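# Shut the case lid and secure its draw latch

## Task

Bring the case lid down to the closed position and engage the draw latch, so that the lid remains closed with nothing holding it.

## Robot and tools

Robot: two arms, left_arm and right_arm, each with six revolute joints and a two-finger parallel gripper. Both bases sit on tilted plates fixed to one metal frame behind them. A plate and its half of the frame count as part of that arm for 'too close' messages. Calibrated base poses in the scene frame: left_arm (-0.003, +0.337, +0.177) m, quat_wxyz (+0.996, -0.091, +0.021, -0.010); right_arm (+0.029, -0.326, +0.177) m, quat_wxyz (+0.996, +0.091, +0.019, -0.008).

Frames: the scene frame has its origin at table-top height, halfway between the nominal bases, with +z up, +x out over the table and left_arm on +y. Arm names do not match image sides. Fixed cameras and the table use the scene frame. Each arm reports its end_effector_position (m) and end_effector_quat_wxyz in its own base frame. That point lies between the finger pads, about 1 cm short of the tips. Fingers point along gripper +z and close along gripper y. Reported hand poses can be a few cm off, worse at long reach.

Row layout: every motion command is a row of 14 numbers, all in [-1, 1], even if only one arm moves. The order is left_arm waist, shoulder, elbow, wrist pitch, wrist yaw, wrist roll, gripper, then the same seven for right_arm. The six joint numbers are offsets, not poses. They are scaled so 1.0 equals 1.202 rad (waist), 1.258 (shoulder), 1.3 (elbow), 2.073 (wrist pitch), 2.022 (wrist yaw and roll). They count from the 'Joint targets' shown at the start of that action or move, not from the previous row. Repeating an offset therefore moves the joint further. A joint offset of 0 re-commands the current target. The gripper number is absolute: +1 fully open, -1 closed. Sending 0 there is a real command, so resend the current value to leave a gripper alone.

Stated joint ranges (rad): waist -2.618 to 3.054, shoulder 0.000 to 3.142, elbow 0.000 to 3.142, wrist pitch -1.571 to 1.571, wrist yaw -1.571 to 1.571, wrist roll -2.094 to 2.094. A real end may differ by up to 0.059 rad. An action asking a joint to go more than 0.059 rad beyond its range is rejected for both arms. If that happens to the first action of a call, or any action is malformed, the whole call is rejected. Demands past the real end are clipped there, and 'joint sent to its limit' may appear. Per step, each target stays within a lead of the measured angle: 0.202 rad for waist, 0.258 shoulder, 0.3 elbow, 0.573 wrist pitch, 0.522 wrist yaw and roll. Targets putting the gripper more than 200 mm from where it is get scaled back.

execute_actions(actions, cameras): actions is a list of actions. Each action is a table of up to 15 rows, one per 1/30 s step, and the last row is held to fill 15 steps. An empty list just reports state and images. cameras selects images: omitted, null or ["all"] gives all, [] gives none, and an unknown name invalidates the call.

move(target, speed, blend, opening_speed, blocking, cameras): target is one 14-number row or a list of up to 15 rows. Every row's joint offsets count from the same starting Joint targets. All joints travel in step, so the hand follows a curve, with no obstacle avoidance. speed is rad/s for the joint with farthest to go: 0.01 to 2, default 0.5, one value or one per target. blend (rad) rounds corners at intermediate targets; 0 stops at each. opening_speed (at least 0.2 per second on the -1 to +1 scale) ramps gripper commands. Gripper values of later targets are applied on arrival, after all motion halts. blocking=false returns after about 0.5 s while the move continues. A 'move:' line reports the ending: done, off_target (more than 0.035 rad off at rest), moving, held or fault. It may also show limits=held and each lagging arm's worst joint and error. Faster moves and targets placed deeper past a contact hit and press harder.

wait(seconds 0 to 10): lets the simulation run with last commands held. stop(): brakes a running move, needing some braking distance. zoom_image(camera, region [x0,y0,x1,y1] in pixels, at most 504x504, origin top-left): enlarges the latest image of cam_high, cam_low, cam_left_wrist or cam_right_wrist. show_instructions(): shows the scene's reference pages, including a draw latch manual image. read_manual(section="licences"): URDF licence text only. finished_scene(scene): ends the current scene irreversibly; pass the current scene number.

Results: Joint positions (rad) and Joint velocities (rad/s) list one block per arm in joint order. The last entry of each block is the gripper opening in m (0.093 fully open), and velocities end with its rate. 'within noise' means that arm is still. Joint targets are the base for your next offsets. grip_measured uses the -1..+1 scale. Pads meet near -0.94, each mm of object width adds about 0.0208, and the reading may sit up to 0.02 high. A closed reading alone does not prove a thin part is held. Keep sending the closing number to keep a grip. Squeeze is roughly 50 to 62 N per pad. Joint torques are whole drive outputs, positive toward larger angles, and joints 1 to 3 wrap at ±28 N m. 'joint command not followed' means the clearance check altered targets; it does not keep the grippers apart. Call results also list joint positions at some steps. Images: cam_high, cam_low, cam_left_wrist, cam_right_wrist, each 672x504.

Cautions: do not drop parts, release moving parts, slam the lid or push very hard. Never let anything leave the table. Avoid collisions or squeezing between the arms, which can end the scene. Brief external tugs may occur. Holding loads, staying stretched out or pushing at unreachable poses heats motors. MOTOR HOT appears at 75 °C, and at 90 °C the arm folds and idles. To stop pressing on something, command targets back past the measured positions. Friction and weight may leave joints short, and tiny moves may not happen.

Each tool is called after "Emit:" by a JSON object that holds its "method" and its "body", one argument or row to a line.

Reference images:

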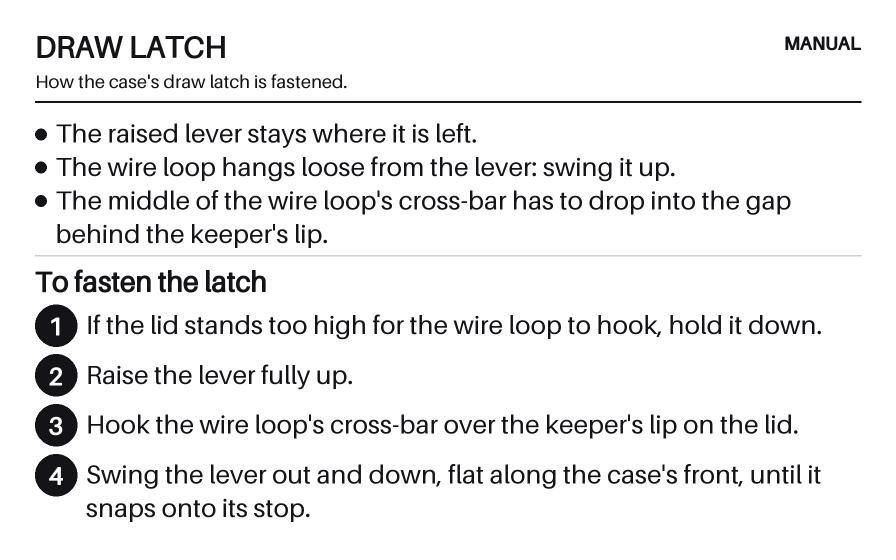

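## Session

Emit:
{"method": "execute_actions", "body": {
  "actions": []
}}

Scene clock: 0.00 s.
left_arm: end_effector_position=(+0.1475, -0.5665, +0.1092) grip_measured=+1.000 end_effector_quat_wxyz=(+0.532, +0.617, +0.556, -0.167) | right_arm: end_effector_position=(+0.1339, -0.3165, +0.2517) grip_measured=+1.000 end_effector_quat_wxyz=(+0.358, +0.711, +0.559, -0.232)
Joint positions: left_arm=[-1.378 2.104 1.279 0.427 -0.218 0.441 0.093] | right_arm=[-0.993 1.191 1.152 -0.712 0.369 0.653 0.093]
Joint velocities: within noise
Joint torques (N m): no reading
Motor temperatures (°C): left_arm=[28 38 37 29 27 27 24] | right_arm=[26 36 39 29 24 27 24]
Heat: left arm: 38 °C; right arm: 39 °C.
Joint targets: left_arm=[-1.379 2.085 1.293 0.440 -0.218 0.441] | right_arm=[-0.993 1.187 1.159 -0.715 0.368 0.653]
Tool commands: left_gripper/opening=+1.0 right_gripper/opening=+1.0

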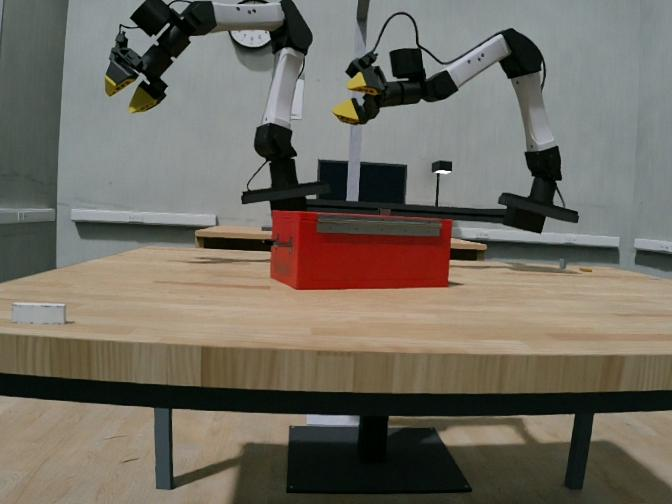

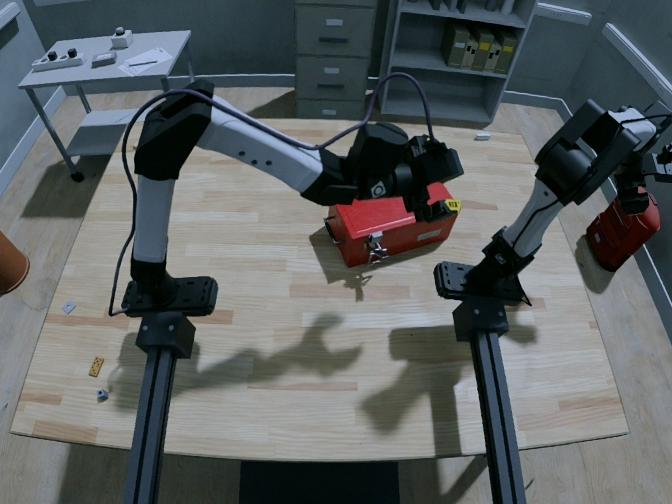

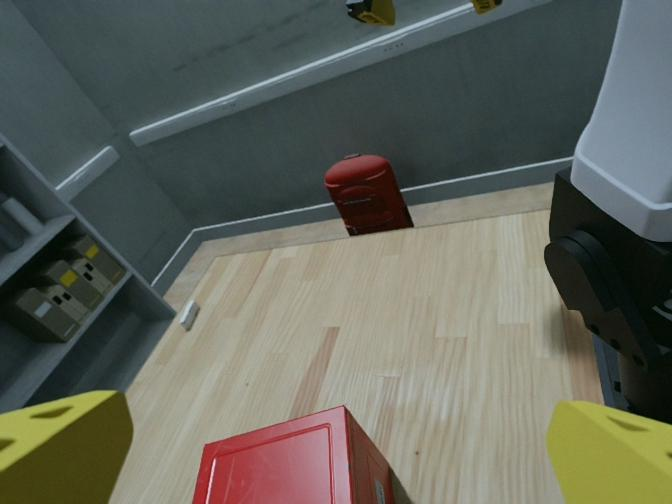

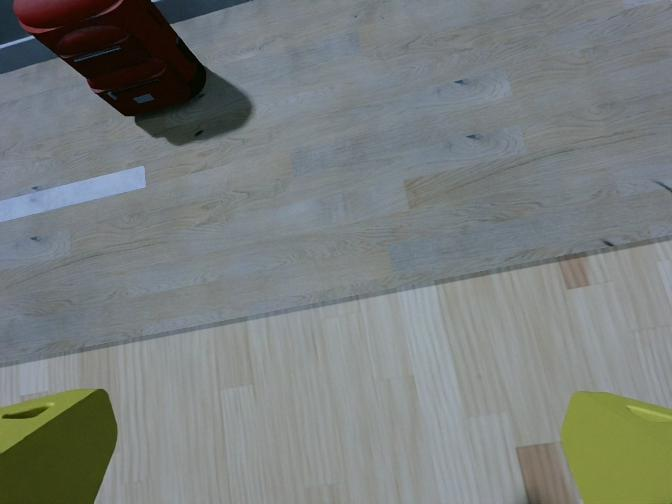

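Emit:
{"method": "zoom_image", "body": {
  "camera": "cam_low",
  "region": [300, 150, 480, 300]
}}

Emit:
{"method": "zoom_image", "body": {
  "camera": "cam_high",
  "region": [250, 190, 470, 310]
}}

Scaled by 2.800 from the camera's 672x504 image, which has a finer 960x720 frame.

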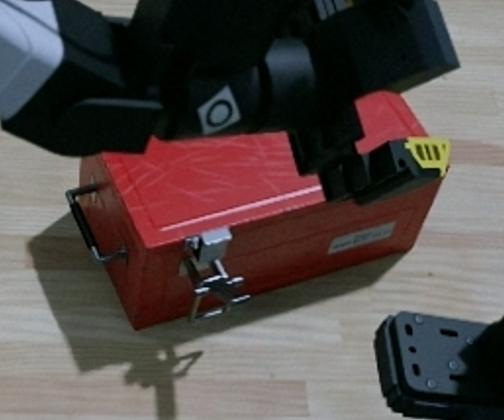

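Scaled by 2.291 from the camera's 672x504 image, which has a finer 960x720 frame.

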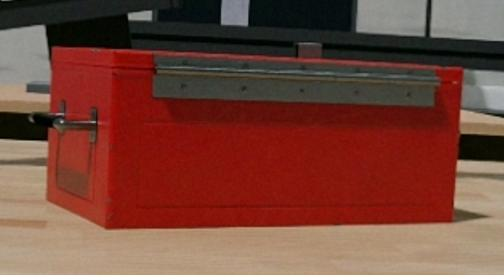

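Emit:
{"method": "move", "body": {
  "target": [0.357,-0.982,-0.0715,-0.646,0.108,-0.218,1,0.826,-0.268,0.0315,-0.089,-0.182,-0.323,1],
  "speed": 0.9
}}

Scene clock: 32.47 s.
left_arm: end_effector_position=(+0.1519, -0.2126, +0.3329) grip_measured=+1.000 end_effector_quat_wxyz=(+0.446, +0.401, +0.769, -0.223) | right_arm: end_effector_position=(+0.2650, -0.0036, +0.3162) grip_measured=+1.000 end_effector_quat_wxyz=(+0.481, +0.010, +0.876, -0.005)
Joint positions: left_arm=[-0.956 0.845 1.212 -0.895 -0.009 0.011 0.093] | right_arm=[-0.005 0.854 1.172 -0.885 0.014 0.009 0.093]
Joint velocities: within noise
Joint torques (N m): left_arm=[0.03 1.5 5.59 2.31 0.17 -0.1] | right_arm=[0.75 -1.98 8.72 2.3 -0.07 0.03]
Motor temperatures (°C): left_arm=[28 52 41 37 27 27 24] | right_arm=[25 37 46 31 24 27 24]
Heat: left arm: 52 °C; right arm: 46 °C.
Joint targets: left_arm=[-0.950 0.850 1.201 -0.900 0.000 0.000] | right_arm=[0.000 0.850 1.200 -0.900 0.000 0.000]
move: done

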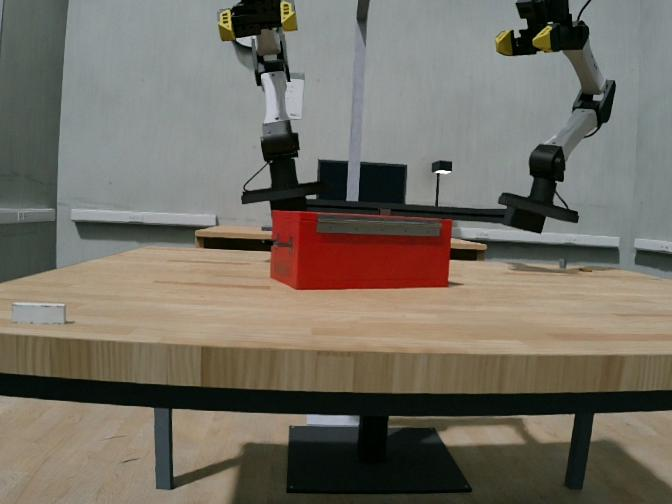

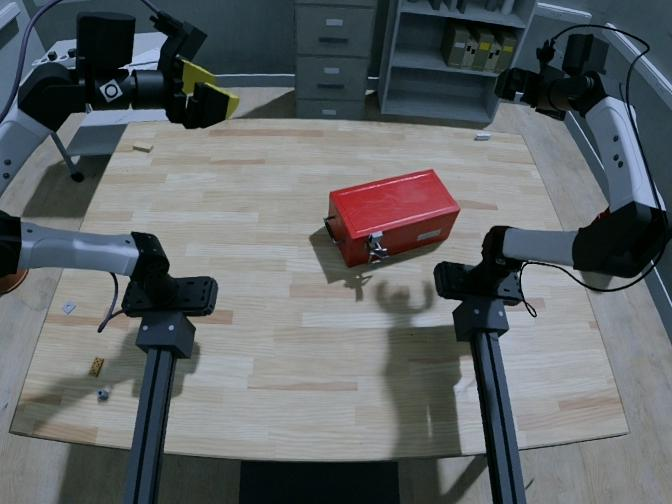

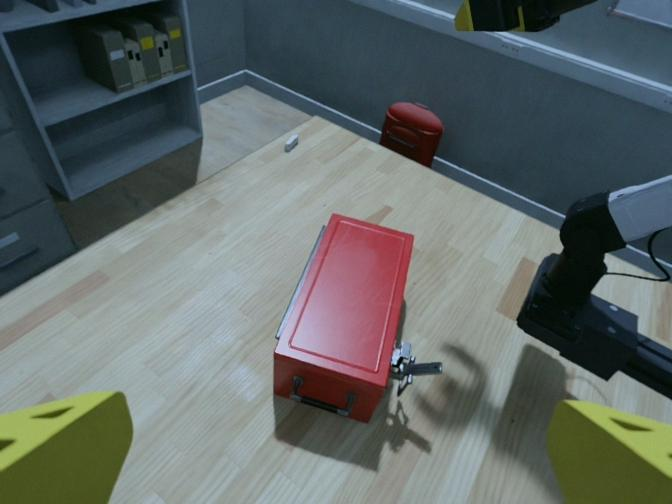

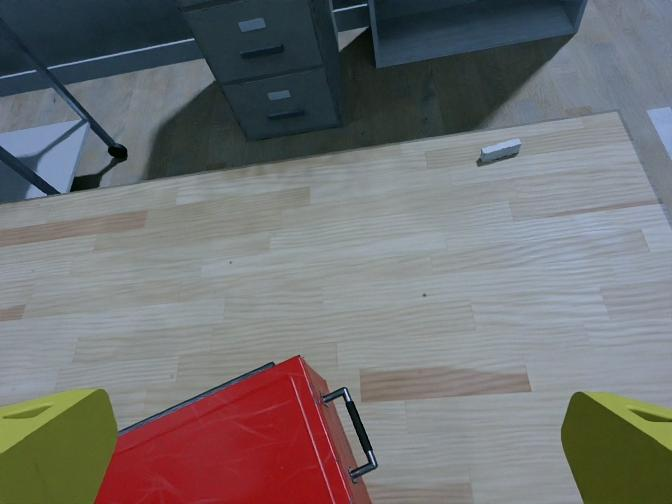

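Emit:
{"method": "zoom_image", "body": {
  "camera": "cam_left_wrist",
  "region": [260, 200, 460, 440]
}}

Emit:
{"method": "zoom_image", "body": {
  "camera": "cam_low",
  "region": [310, 160, 470, 300]
}}

Scaled by 2.100 from the camera's 672x504 image, which has a finer 960x720 frame.

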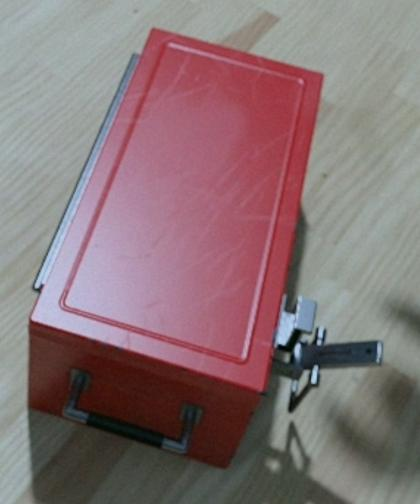

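Scaled by 3.150 from the camera's 672x504 image, which has a finer 960x720 frame.

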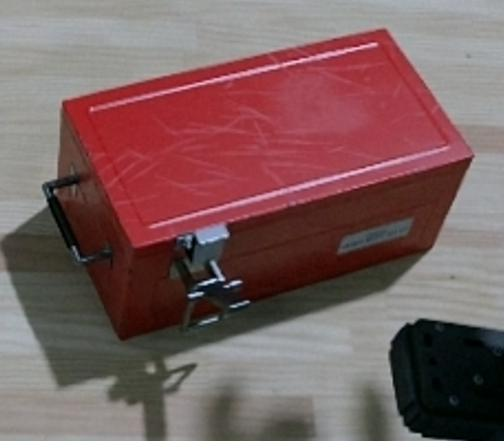

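Emit:
{"method": "move", "body": {
  "target": [-0.179,0.700,-0.585,0.689,-0.017,0.070,1,0,0,0,0,0,0,1],
  "speed": 0.8
}}

Emit:
{"method": "zoom_image", "body": {
  "camera": "cam_left_wrist",
  "region": [180, 120, 520, 400]
}}

Scene clock: 71.10 s.
left_arm: end_effector_position=(+0.1493, -0.3294, -0.0124) grip_measured=+1.000 end_effector_quat_wxyz=(+0.343, +0.550, +0.740, -0.180) | right_arm: end_effector_position=(+0.2649, -0.0035, +0.3160) grip_measured=+1.000 end_effector_quat_wxyz=(+0.481, +0.009, +0.877, -0.005)
Joint positions: left_arm=[-1.158 1.724 0.447 0.5 -0.026 0.131 0.093] | right_arm=[-0.005 0.854 1.172 -0.886 0.013 0.009 0.093]
Joint velocities: within noise
Joint torques (N m): left_arm=[-1.84 -4.98 5.55 2.53 -0.02 0.14] | right_arm=[0.75 -1.99 8.72 2.32 -0.06 -0.01]
Motor temperatures (°C): left_arm=[28 42 40 40 27 27 24] | right_arm=[25 35 47 35 24 27 23]
Heat: left arm: 42 °C; right arm: 47 °C.
Joint targets: left_arm=[-1.165 1.730 0.440 0.529 -0.034 0.141] | right_arm=[0.000 0.850 1.200 -0.900 0.000 0.000]
move: done

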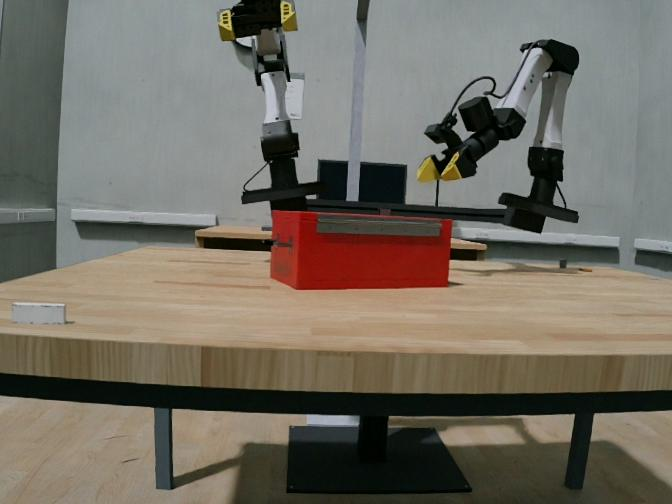

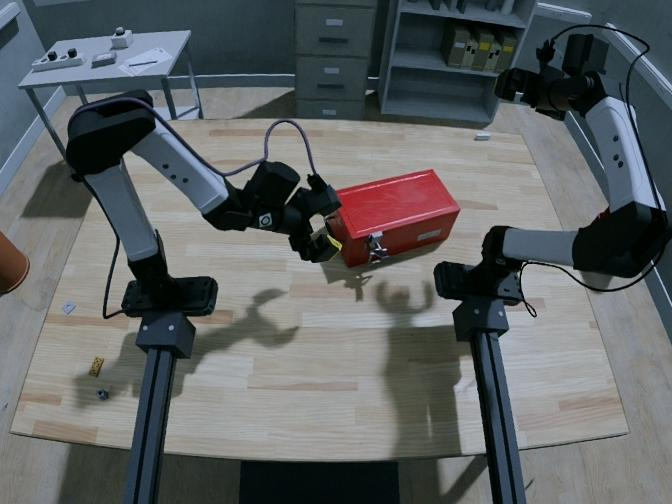

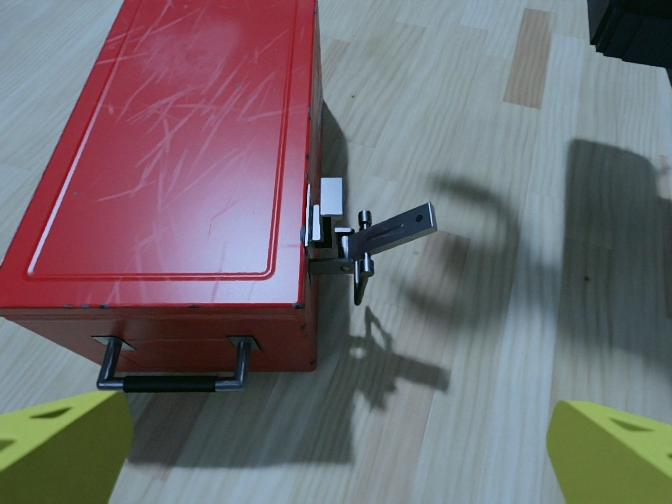

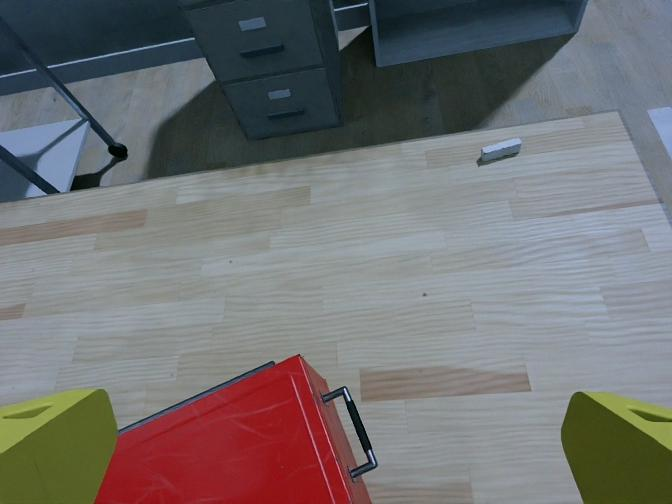

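Scaled by 1.482 from the camera's 672x504 image, which has a finer 960x720 frame.

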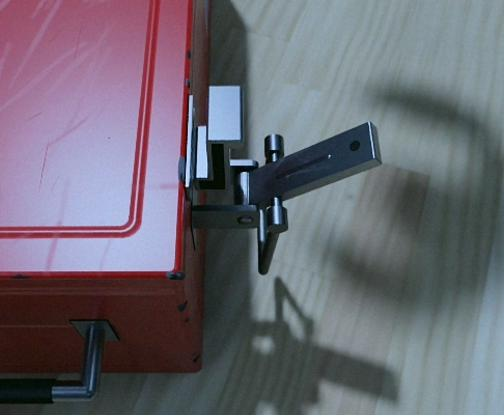

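Emit:
{"method": "zoom_image", "body": {
  "camera": "cam_left_wrist",
  "region": [290, 160, 450, 320]
}}

Scaled by 3.150 from the camera's 672x504 image, which has a finer 960x720 frame.

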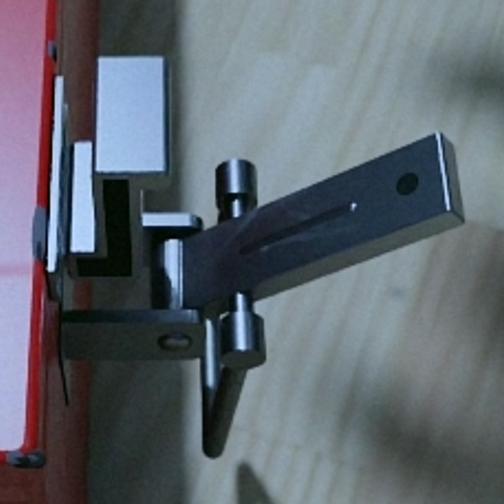

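Emit:
{"method": "move", "body": {
  "target": [0.017,0.188,-0.218,0.374,0.029,-0.013,1,0,0,0,0,0,0,1],
  "speed": 0.6,
  "cameras": ["cam_left_wrist"]
}}

Emit:
{"method": "zoom_image", "body": {
  "camera": "cam_left_wrist",
  "region": [270, 160, 450, 340]
}}

Scene clock: 103.63 s.
left_arm: end_effector_position=(+0.1341, -0.3074, -0.0134) grip_measured=+1.000 end_effector_quat_wxyz=(+0.436, +0.518, +0.691, -0.253) | right_arm: end_effector_position=(+0.2648, -0.0035, +0.3159) grip_measured=+1.000 end_effector_quat_wxyz=(+0.481, +0.009, +0.877, -0.005)
Joint positions: left_arm=[-1.152 1.956 0.166 1.275 0.015 0.126 0.093] | right_arm=[-0.005 0.854 1.172 -0.886 0.013 0.009 0.093]
Joint velocities: within noise
Joint torques (N m): left_arm=[-0.47 -4.29 2.59 2.72 0.17 -0.1] | right_arm=[0.76 -1.98 8.72 2.32 -0.06 -0.01]
Motor temperatures (°C): left_arm=[28 42 40 43 27 27 24] | right_arm=[25 34 48 36 24 27 23]
Heat: left arm: 43 °C; right arm: 48 °C.
Joint targets: left_arm=[-1.145 1.967 0.157 1.304 0.024 0.115] | right_arm=[0.000 0.850 1.200 -0.900 0.000 0.000]
move: done
Images, in order (width x height): cam_left_wrist 672x504.

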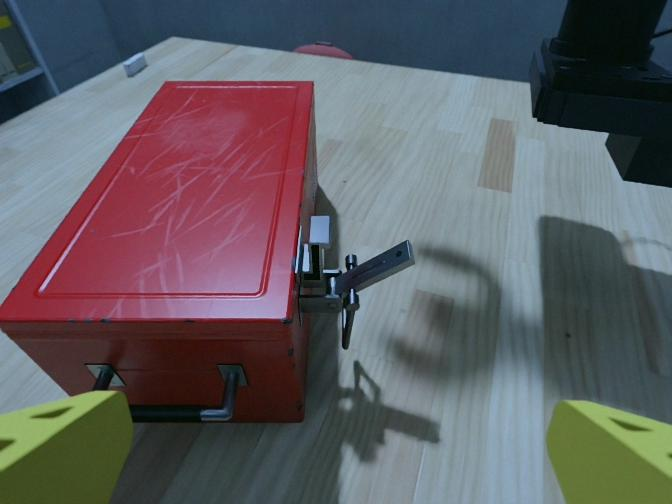

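Scaled by 2.800 from the camera's 672x504 image, which has a finer 960x720 frame.

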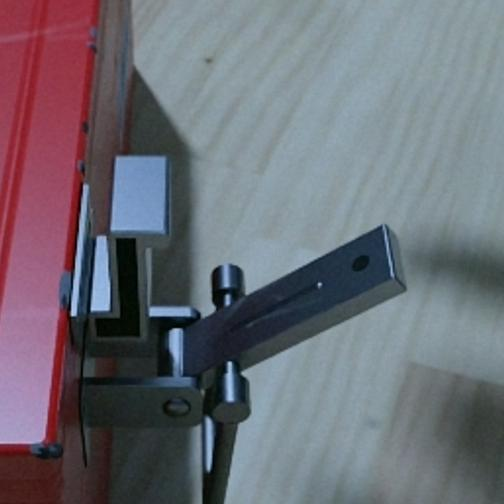

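Emit:
{"method": "move", "body": {
  "target": [
    [-0.015,-0.05,0.45,-0.435,-0.028,-0.015,1,0,0,0,0,0,0,1],
    [-0.029,0.128,0.911,-0.870,-0.056,-0.029,1,0,0,0,0,0,0,1]
  ],
  "blend": 0.2,
  "speed": 0.8,
  "cameras": ["cam_left_wrist"]
}}

Emit:
{"method": "zoom_image", "body": {
  "camera": "cam_left_wrist",
  "region": [270, 160, 450, 340]
}}

Scene clock: 117.03 s.
left_arm: end_effector_position=(+0.1813, -0.3938, -0.0293) grip_measured=+1.000 end_effector_quat_wxyz=(+0.136, +0.570, +0.810, -0.037) | right_arm: end_effector_position=(+0.2648, -0.0035, +0.3158) grip_measured=+1.000 end_effector_quat_wxyz=(+0.481, +0.009, +0.877, -0.005)
Joint positions: left_arm=[-1.171 2.113 1.303 -0.49 -0.08 0.067 0.093] | right_arm=[-0.005 0.854 1.172 -0.886 0.013 0.009 0.093]
Joint velocities: within noise
Joint torques (N m): left_arm=[-2.4 -8.72 10.96 1.31 -0.05 -0.1] | right_arm=[0.76 -1.98 8.72 2.32 -0.06 -0.01]
Motor temperatures (°C): left_arm=[28 41 40 42 27 27 24] | right_arm=[25 34 48 36 24 27 23]
Heat: left arm: 42 °C; right arm: 48 °C.
Joint targets: left_arm=[-1.179 2.128 1.341 -0.499 -0.089 0.057] | right_arm=[0.000 0.850 1.200 -0.900 0.000 0.000]
move: off_target (left_arm); left_arm: the elbow is farthest, 0.038 rad from its target
Images, in order (width x height): cam_left_wrist 672x504.

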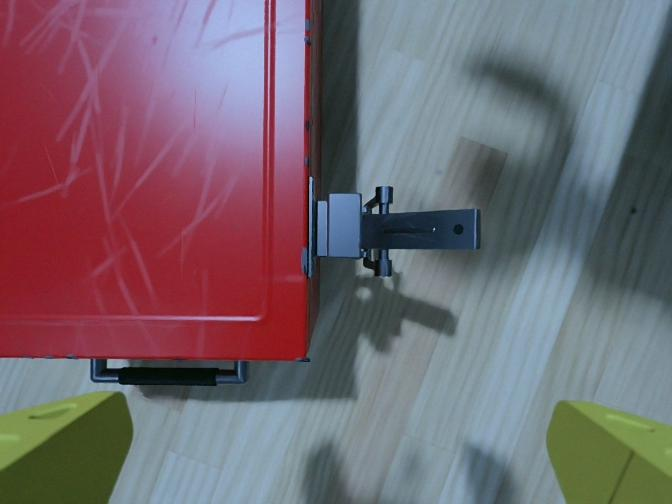

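Scaled by 2.800 from the camera's 672x504 image, which has a finer 960x720 frame.

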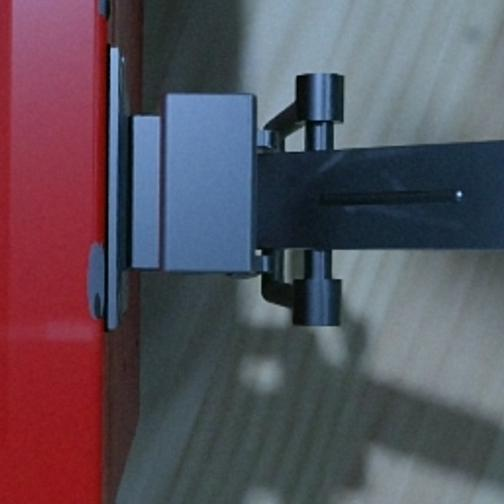

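Emit:
{"method": "zoom_image", "body": {
  "camera": "cam_low",
  "region": [345, 215, 405, 275]
}}

This scene's latest camera images include none from cam_low. They are from: cam_left_wrist. cam_low's image comes with the result of a call that names it in "cameras".

Emit:
{"method": "move", "body": {
  "target": [
    [-0.328,0.210,-0.519,0.691,-0.357,-0.247,1,0,0,0,0,0,0,1]
  ],
  "speed": 0.8
}}

Emit:
{"method": "zoom_image", "body": {
  "camera": "cam_left_wrist",
  "region": [250, 120, 490, 360]
}}

Emit:
{"method": "zoom_image", "body": {
  "camera": "cam_low",
  "region": [345, 215, 405, 275]
}}

Scene clock: 166.00 s.
left_arm: end_effector_position=(+0.1217, -0.3708, -0.0922) grip_measured=+1.000 end_effector_quat_wxyz=(+0.491, +0.336, +0.798, -0.097) | right_arm: end_effector_position=(+0.2648, -0.0035, +0.3158) grip_measured=+1.000 end_effector_quat_wxyz=(+0.481, +0.009, +0.877, -0.005)
Joint positions: left_arm=[-1.568 2.38 0.675 0.906 -0.8 -0.432 0.093] | right_arm=[-0.005 0.854 1.172 -0.886 0.013 0.009 0.093]
Joint velocities: within noise
Joint torques (N m): left_arm=[-1.37 -7.83 3.08 2.3 -0.33 -0.1] | right_arm=[0.75 -1.98 8.72 2.32 -0.06 -0.01]
Motor temperatures (°C): left_arm=[28 46 43 38 27 27 23] | right_arm=[25 33 50 37 24 27 23]
Heat: left arm: 46 °C; right arm: 50 °C.
Joint targets: left_arm=[-1.574 2.392 0.666 0.933 -0.811 -0.443] | right_arm=[0.000 0.850 1.200 -0.900 0.000 0.000]
move: done

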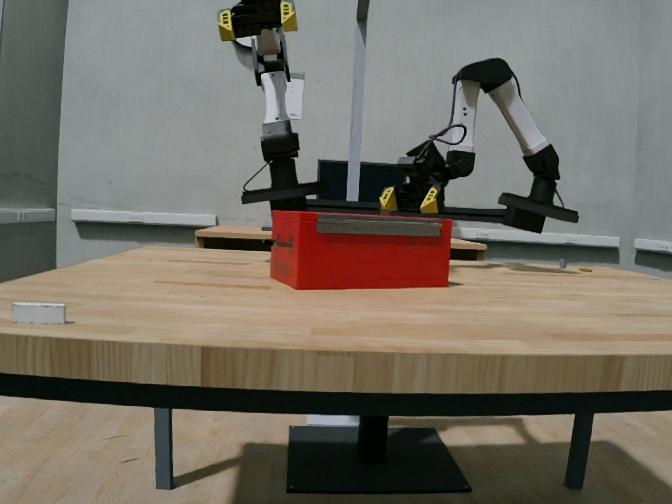

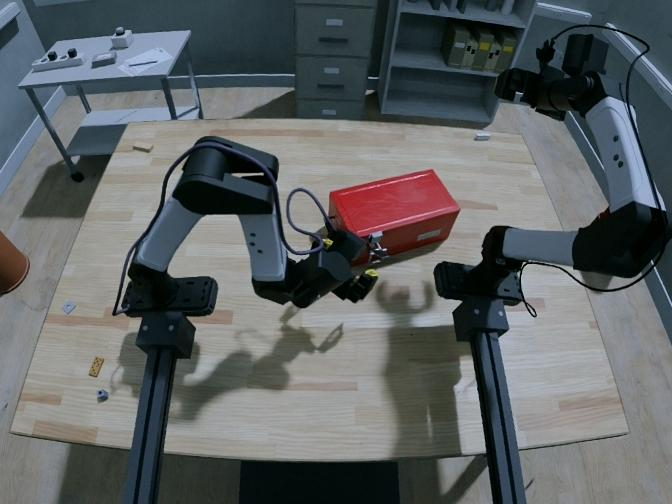

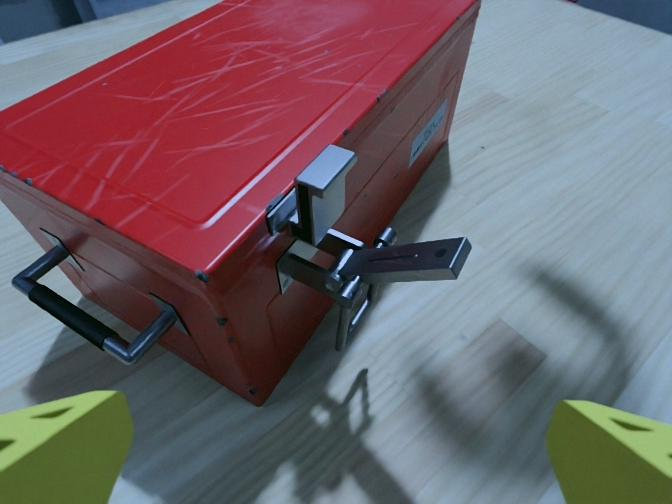

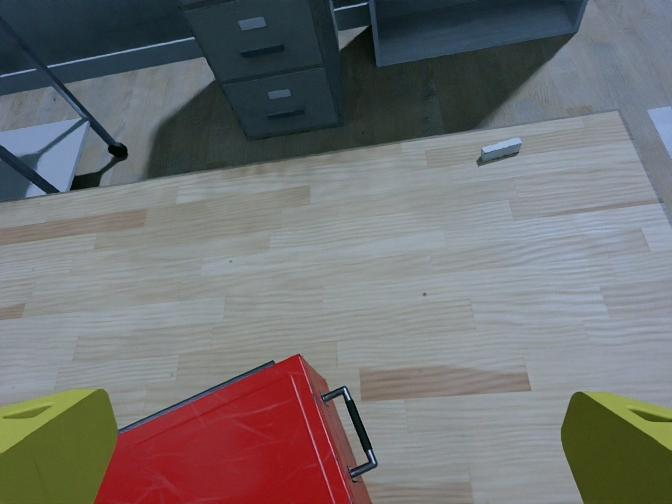

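Scaled by 2.100 from the camera's 672x504 image, which has a finer 960x720 frame.

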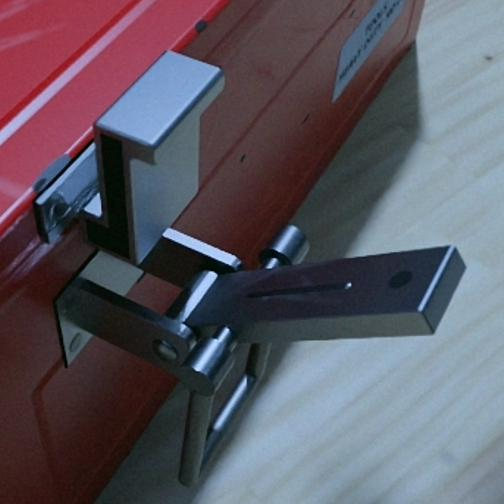

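Scaled by 8.400 from the camera's 672x504 image, which has a finer 960x720 frame.

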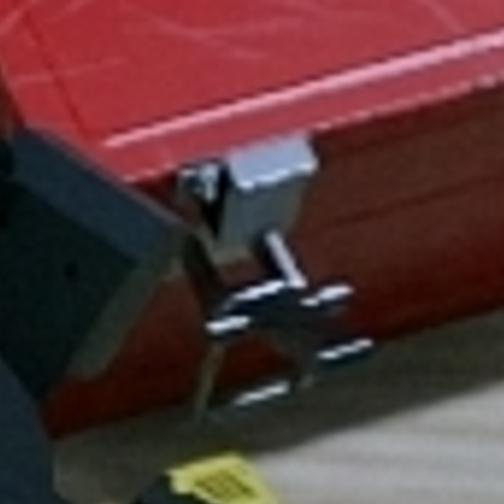

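Emit:
{"method": "zoom_image", "body": {
  "camera": "cam_left_wrist",
  "region": [170, 210, 330, 400]
}}

Emit:
{"method": "zoom_image", "body": {
  "camera": "cam_left_wrist",
  "region": [255, 130, 375, 250]
}}

Emit:
{"method": "zoom_image", "body": {
  "camera": "cam_left_wrist",
  "region": [310, 210, 410, 360]
}}

Scaled by 2.653 from the camera's 672x504 image, which has a finer 960x720 frame.

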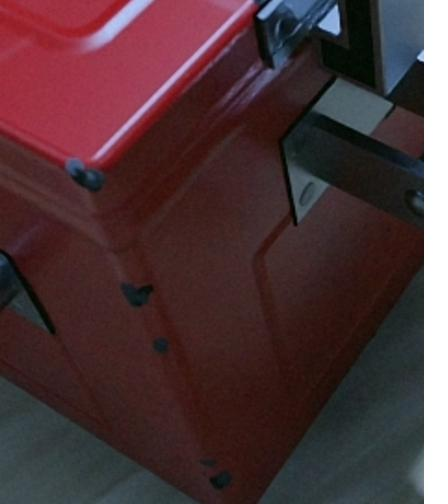

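Scaled by 4.200 from the camera's 672x504 image, which has a finer 960x720 frame.

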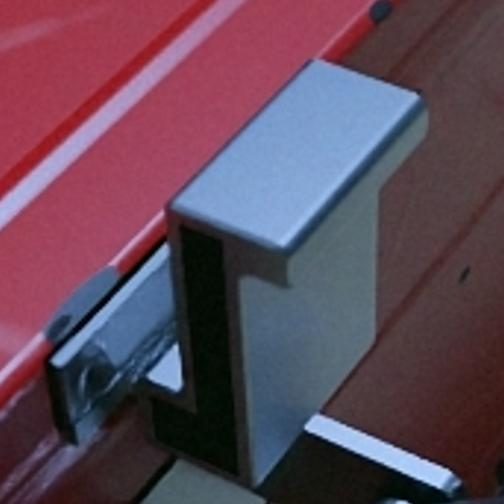

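Scaled by 3.360 from the camera's 672x504 image, which has a finer 960x720 frame.

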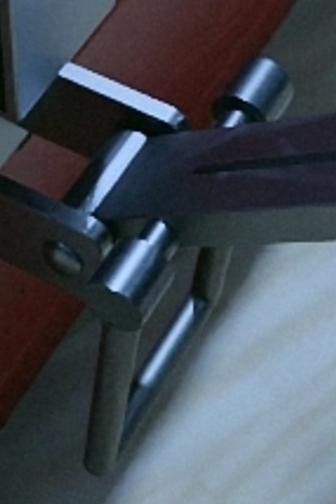

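Emit:
{"method": "move", "body": {
  "target": [0.357,-0.338,-0.392,0.179,0.413,0.276,1,0.5,0.638,-0.572,0.238,0.302,-0.911,0],
  "speed": 0.8
}}

Scene clock: 306.23 s.
left_arm: end_effector_position=(+0.1320, -0.3026, -0.0261) grip_measured=+1.000 end_effector_quat_wxyz=(+0.418, +0.516, +0.705, -0.249) | right_arm: end_effector_position=(+0.2173, +0.0300, -0.0294) grip_measured=+0.002 end_effector_quat_wxyz=(+0.170, +0.891, -0.332, +0.261)
Joint positions: left_arm=[-1.152 1.997 0.166 1.276 0.015 0.104 0.093] | right_arm=[0.609 1.622 0.487 -0.416 0.633 -1.827 0.045]
Joint velocities: within noise
Joint torques (N m): left_arm=[-0.53 -8.14 2.3 2.69 0.16 0.14] | right_arm=[0.43 -2.06 2.02 0.74 0.22 -0.09]
Motor temperatures (°C): left_arm=[28 49 36 44 27 26 23] | right_arm=[25 31 52 39 24 26 23]
Heat: left arm: 49 °C; right arm: 52 °C.
Joint targets: left_arm=[-1.145 1.967 0.157 1.304 0.024 0.115] | right_arm=[0.601 1.653 0.456 -0.407 0.611 -1.842]
move: done

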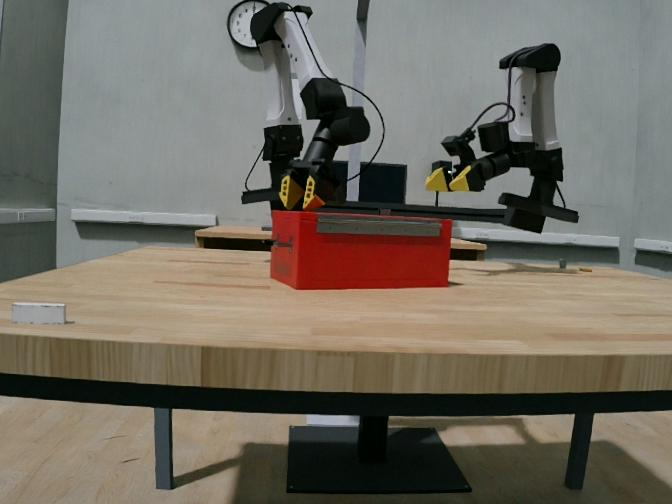

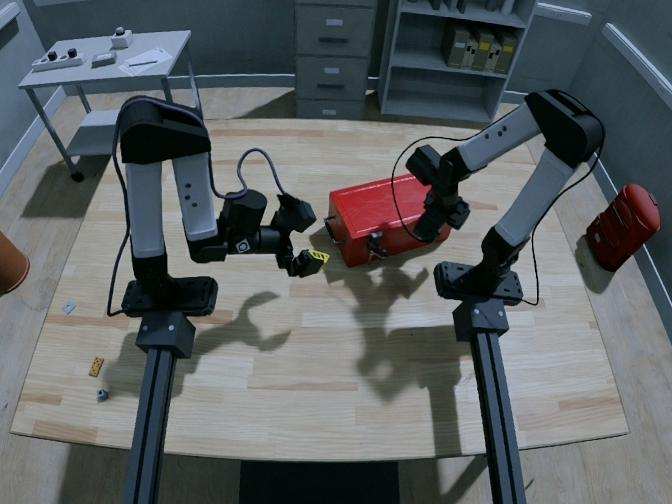

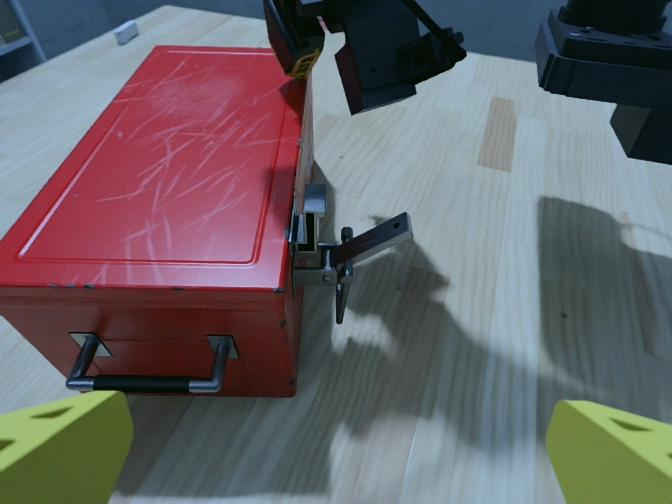

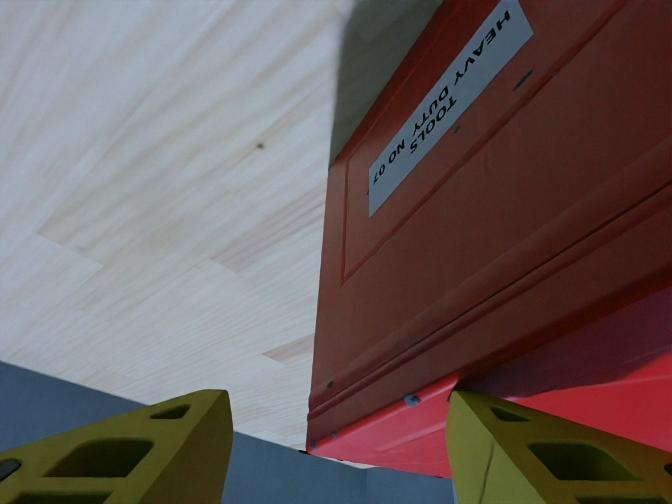

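Emit:
{"method": "move", "body": {
  "target": [
    [0,0,0,0,0,0,1,0.05,-0.2,0,0,0,0,0],
    [0,0,0,0,0,0,1,0.86,-0.2,0,0,0,0,0],
    [0,0,0,0,0,0,1,0.91,0,0,0,0,0,0]
  ],
  "blend": 0.12,
  "speed": 0.7
}}

Emit:
{"method": "zoom_image", "body": {
  "camera": "cam_left_wrist",
  "region": [250, 100, 450, 340]
}}

Scene clock: 316.63 s.
left_arm: end_effector_position=(+0.1319, -0.3028, -0.0259) grip_measured=+1.000 end_effector_quat_wxyz=(+0.418, +0.516, +0.704, -0.249) | right_arm: end_effector_position=(+0.0747, +0.1958, -0.0380) grip_measured=+0.002 end_effector_quat_wxyz=(+0.029, +0.935, +0.183, +0.302)
Joint positions: left_arm=[-1.152 1.997 0.166 1.277 0.016 0.105 0.093] | right_arm=[1.689 1.644 0.466 -0.407 0.616 -1.834 0.045]
Joint velocities: within noise
Joint torques (N m): left_arm=[-0.51 -8.16 2.3 2.67 0.15 0.13] | right_arm=[0.65 -3.99 4.01 0.82 0.5 0.01]
Motor temperatures (°C): left_arm=[28 48 36 45 27 26 23] | right_arm=[25 31 51 36 24 26 23]
Heat: left arm: 48 °C; right arm: 51 °C.
Joint targets: left_arm=[-1.145 1.967 0.157 1.304 0.024 0.115] | right_arm=[1.695 1.653 0.456 -0.407 0.611 -1.842]
move: done

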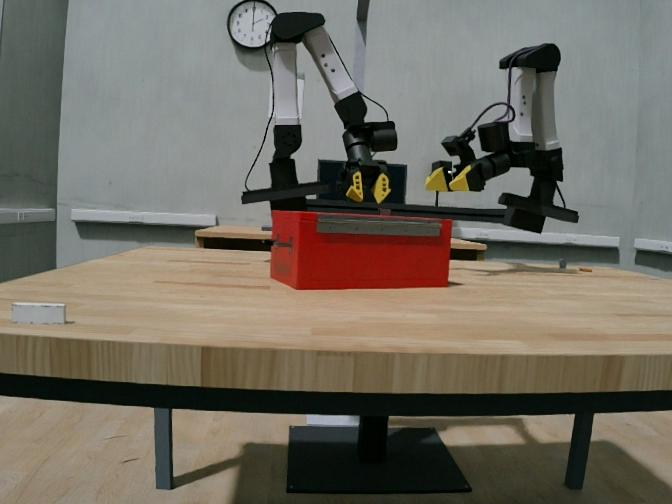

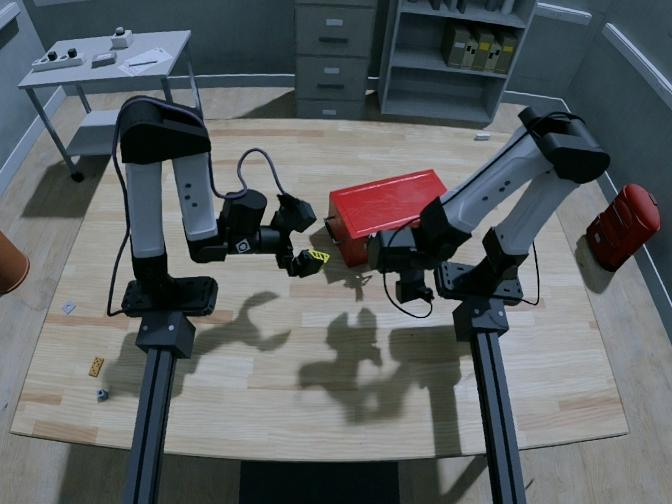

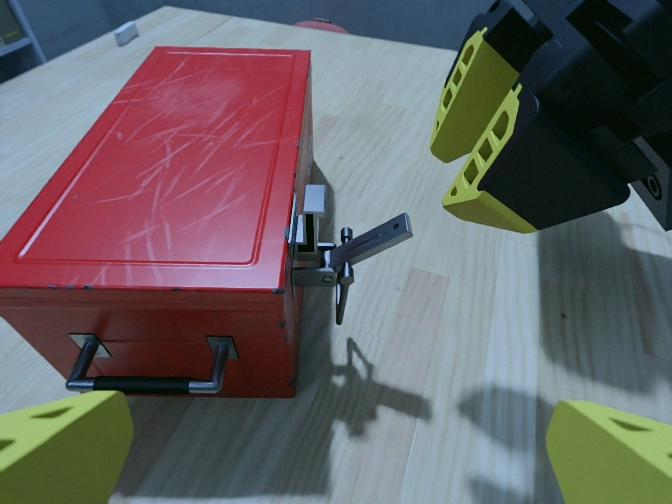

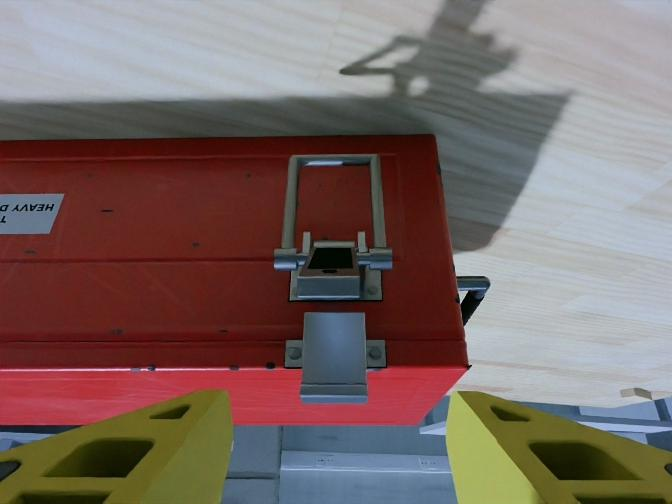

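Scaled by 2.100 from the camera's 672x504 image, which has a finer 960x720 frame.

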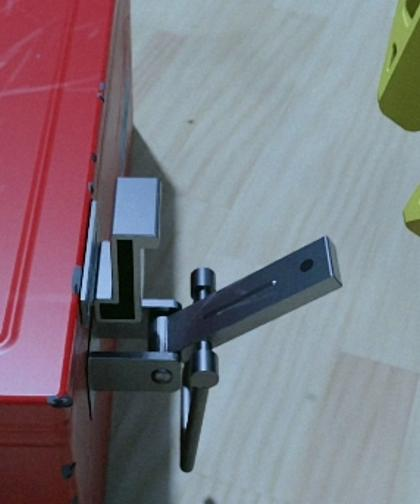

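Emit:
{"method": "move", "body": {
  "target": [
    [0,0,0,0,0,0,1,-0.05,-0.2,0,0,0,0.1,-1],
    [0,0,0,0,0,0,1,-0.7,-0.15,0.366,-0.159,-0.2216,0.8,-1],
    [0,0,0,0,0,0,1,-0.814,0.163,0.3665,-0.159,-0.2216,0.911,-1]
  ],
  "blend": 0.12,
  "speed": 0.9
}}

Scene clock: 355.03 s.
left_arm: end_effector_position=(+0.1320, -0.3028, -0.0258) grip_measured=+1.000 end_effector_quat_wxyz=(+0.418, +0.517, +0.704, -0.249) | right_arm: end_effector_position=(+0.2177, +0.1521, -0.0333) grip_measured=-0.979 end_effector_quat_wxyz=(-0.013, -0.359, +0.928, -0.099)
Joint positions: left_arm=[-1.152 1.997 0.166 1.277 0.016 0.105 0.093] | right_arm=[0.721 1.85 0.914 -0.728 0.177 -0.009 0]
Joint velocities: within noise
Joint torques (N m): left_arm=[-0.5 -8.12 2.33 2.67 0.16 0.13] | right_arm=[1.03 -7.41 6.45 0.39 0.07 0.17]
Motor temperatures (°C): left_arm=[28 47 35 47 27 26 23] | right_arm=[25 31 48 34 24 26 23]
Heat: left arm: 47 °C; right arm: 48 °C.
Joint targets: left_arm=[-1.145 1.967 0.157 1.304 0.024 0.115] | right_arm=[0.716 1.858 0.933 -0.736 0.163 0.000]
move: done

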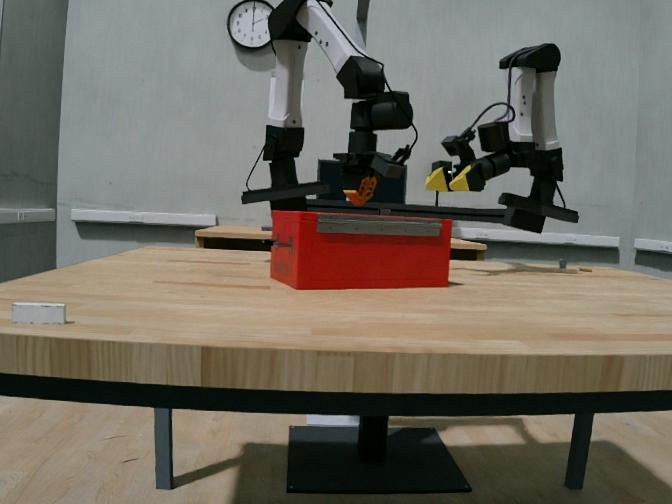

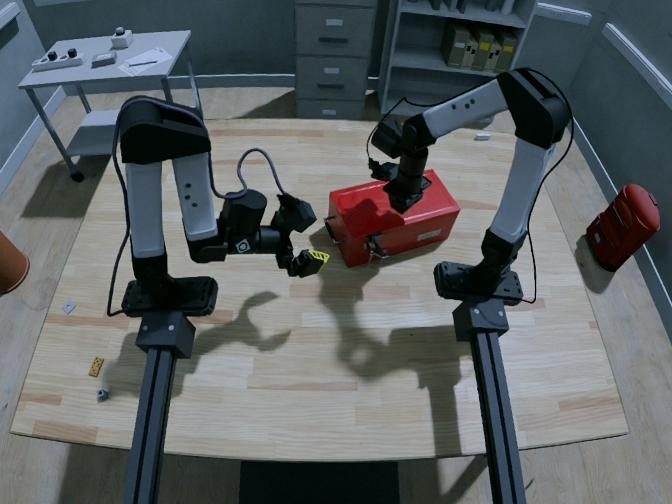

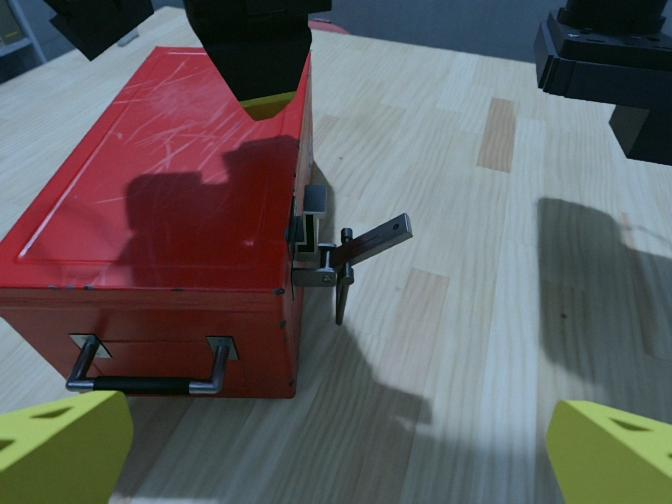

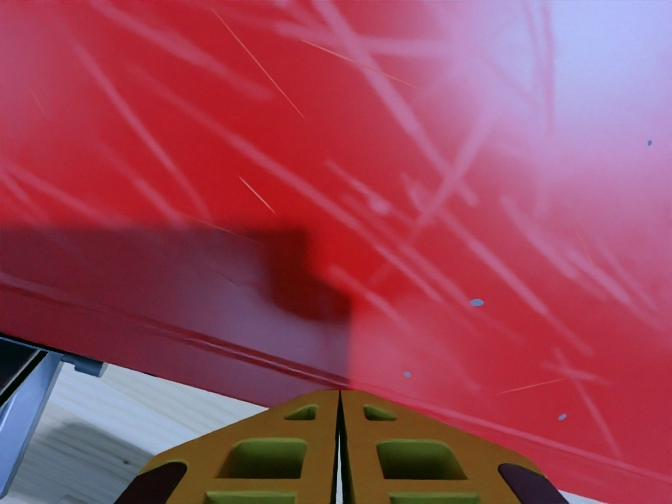

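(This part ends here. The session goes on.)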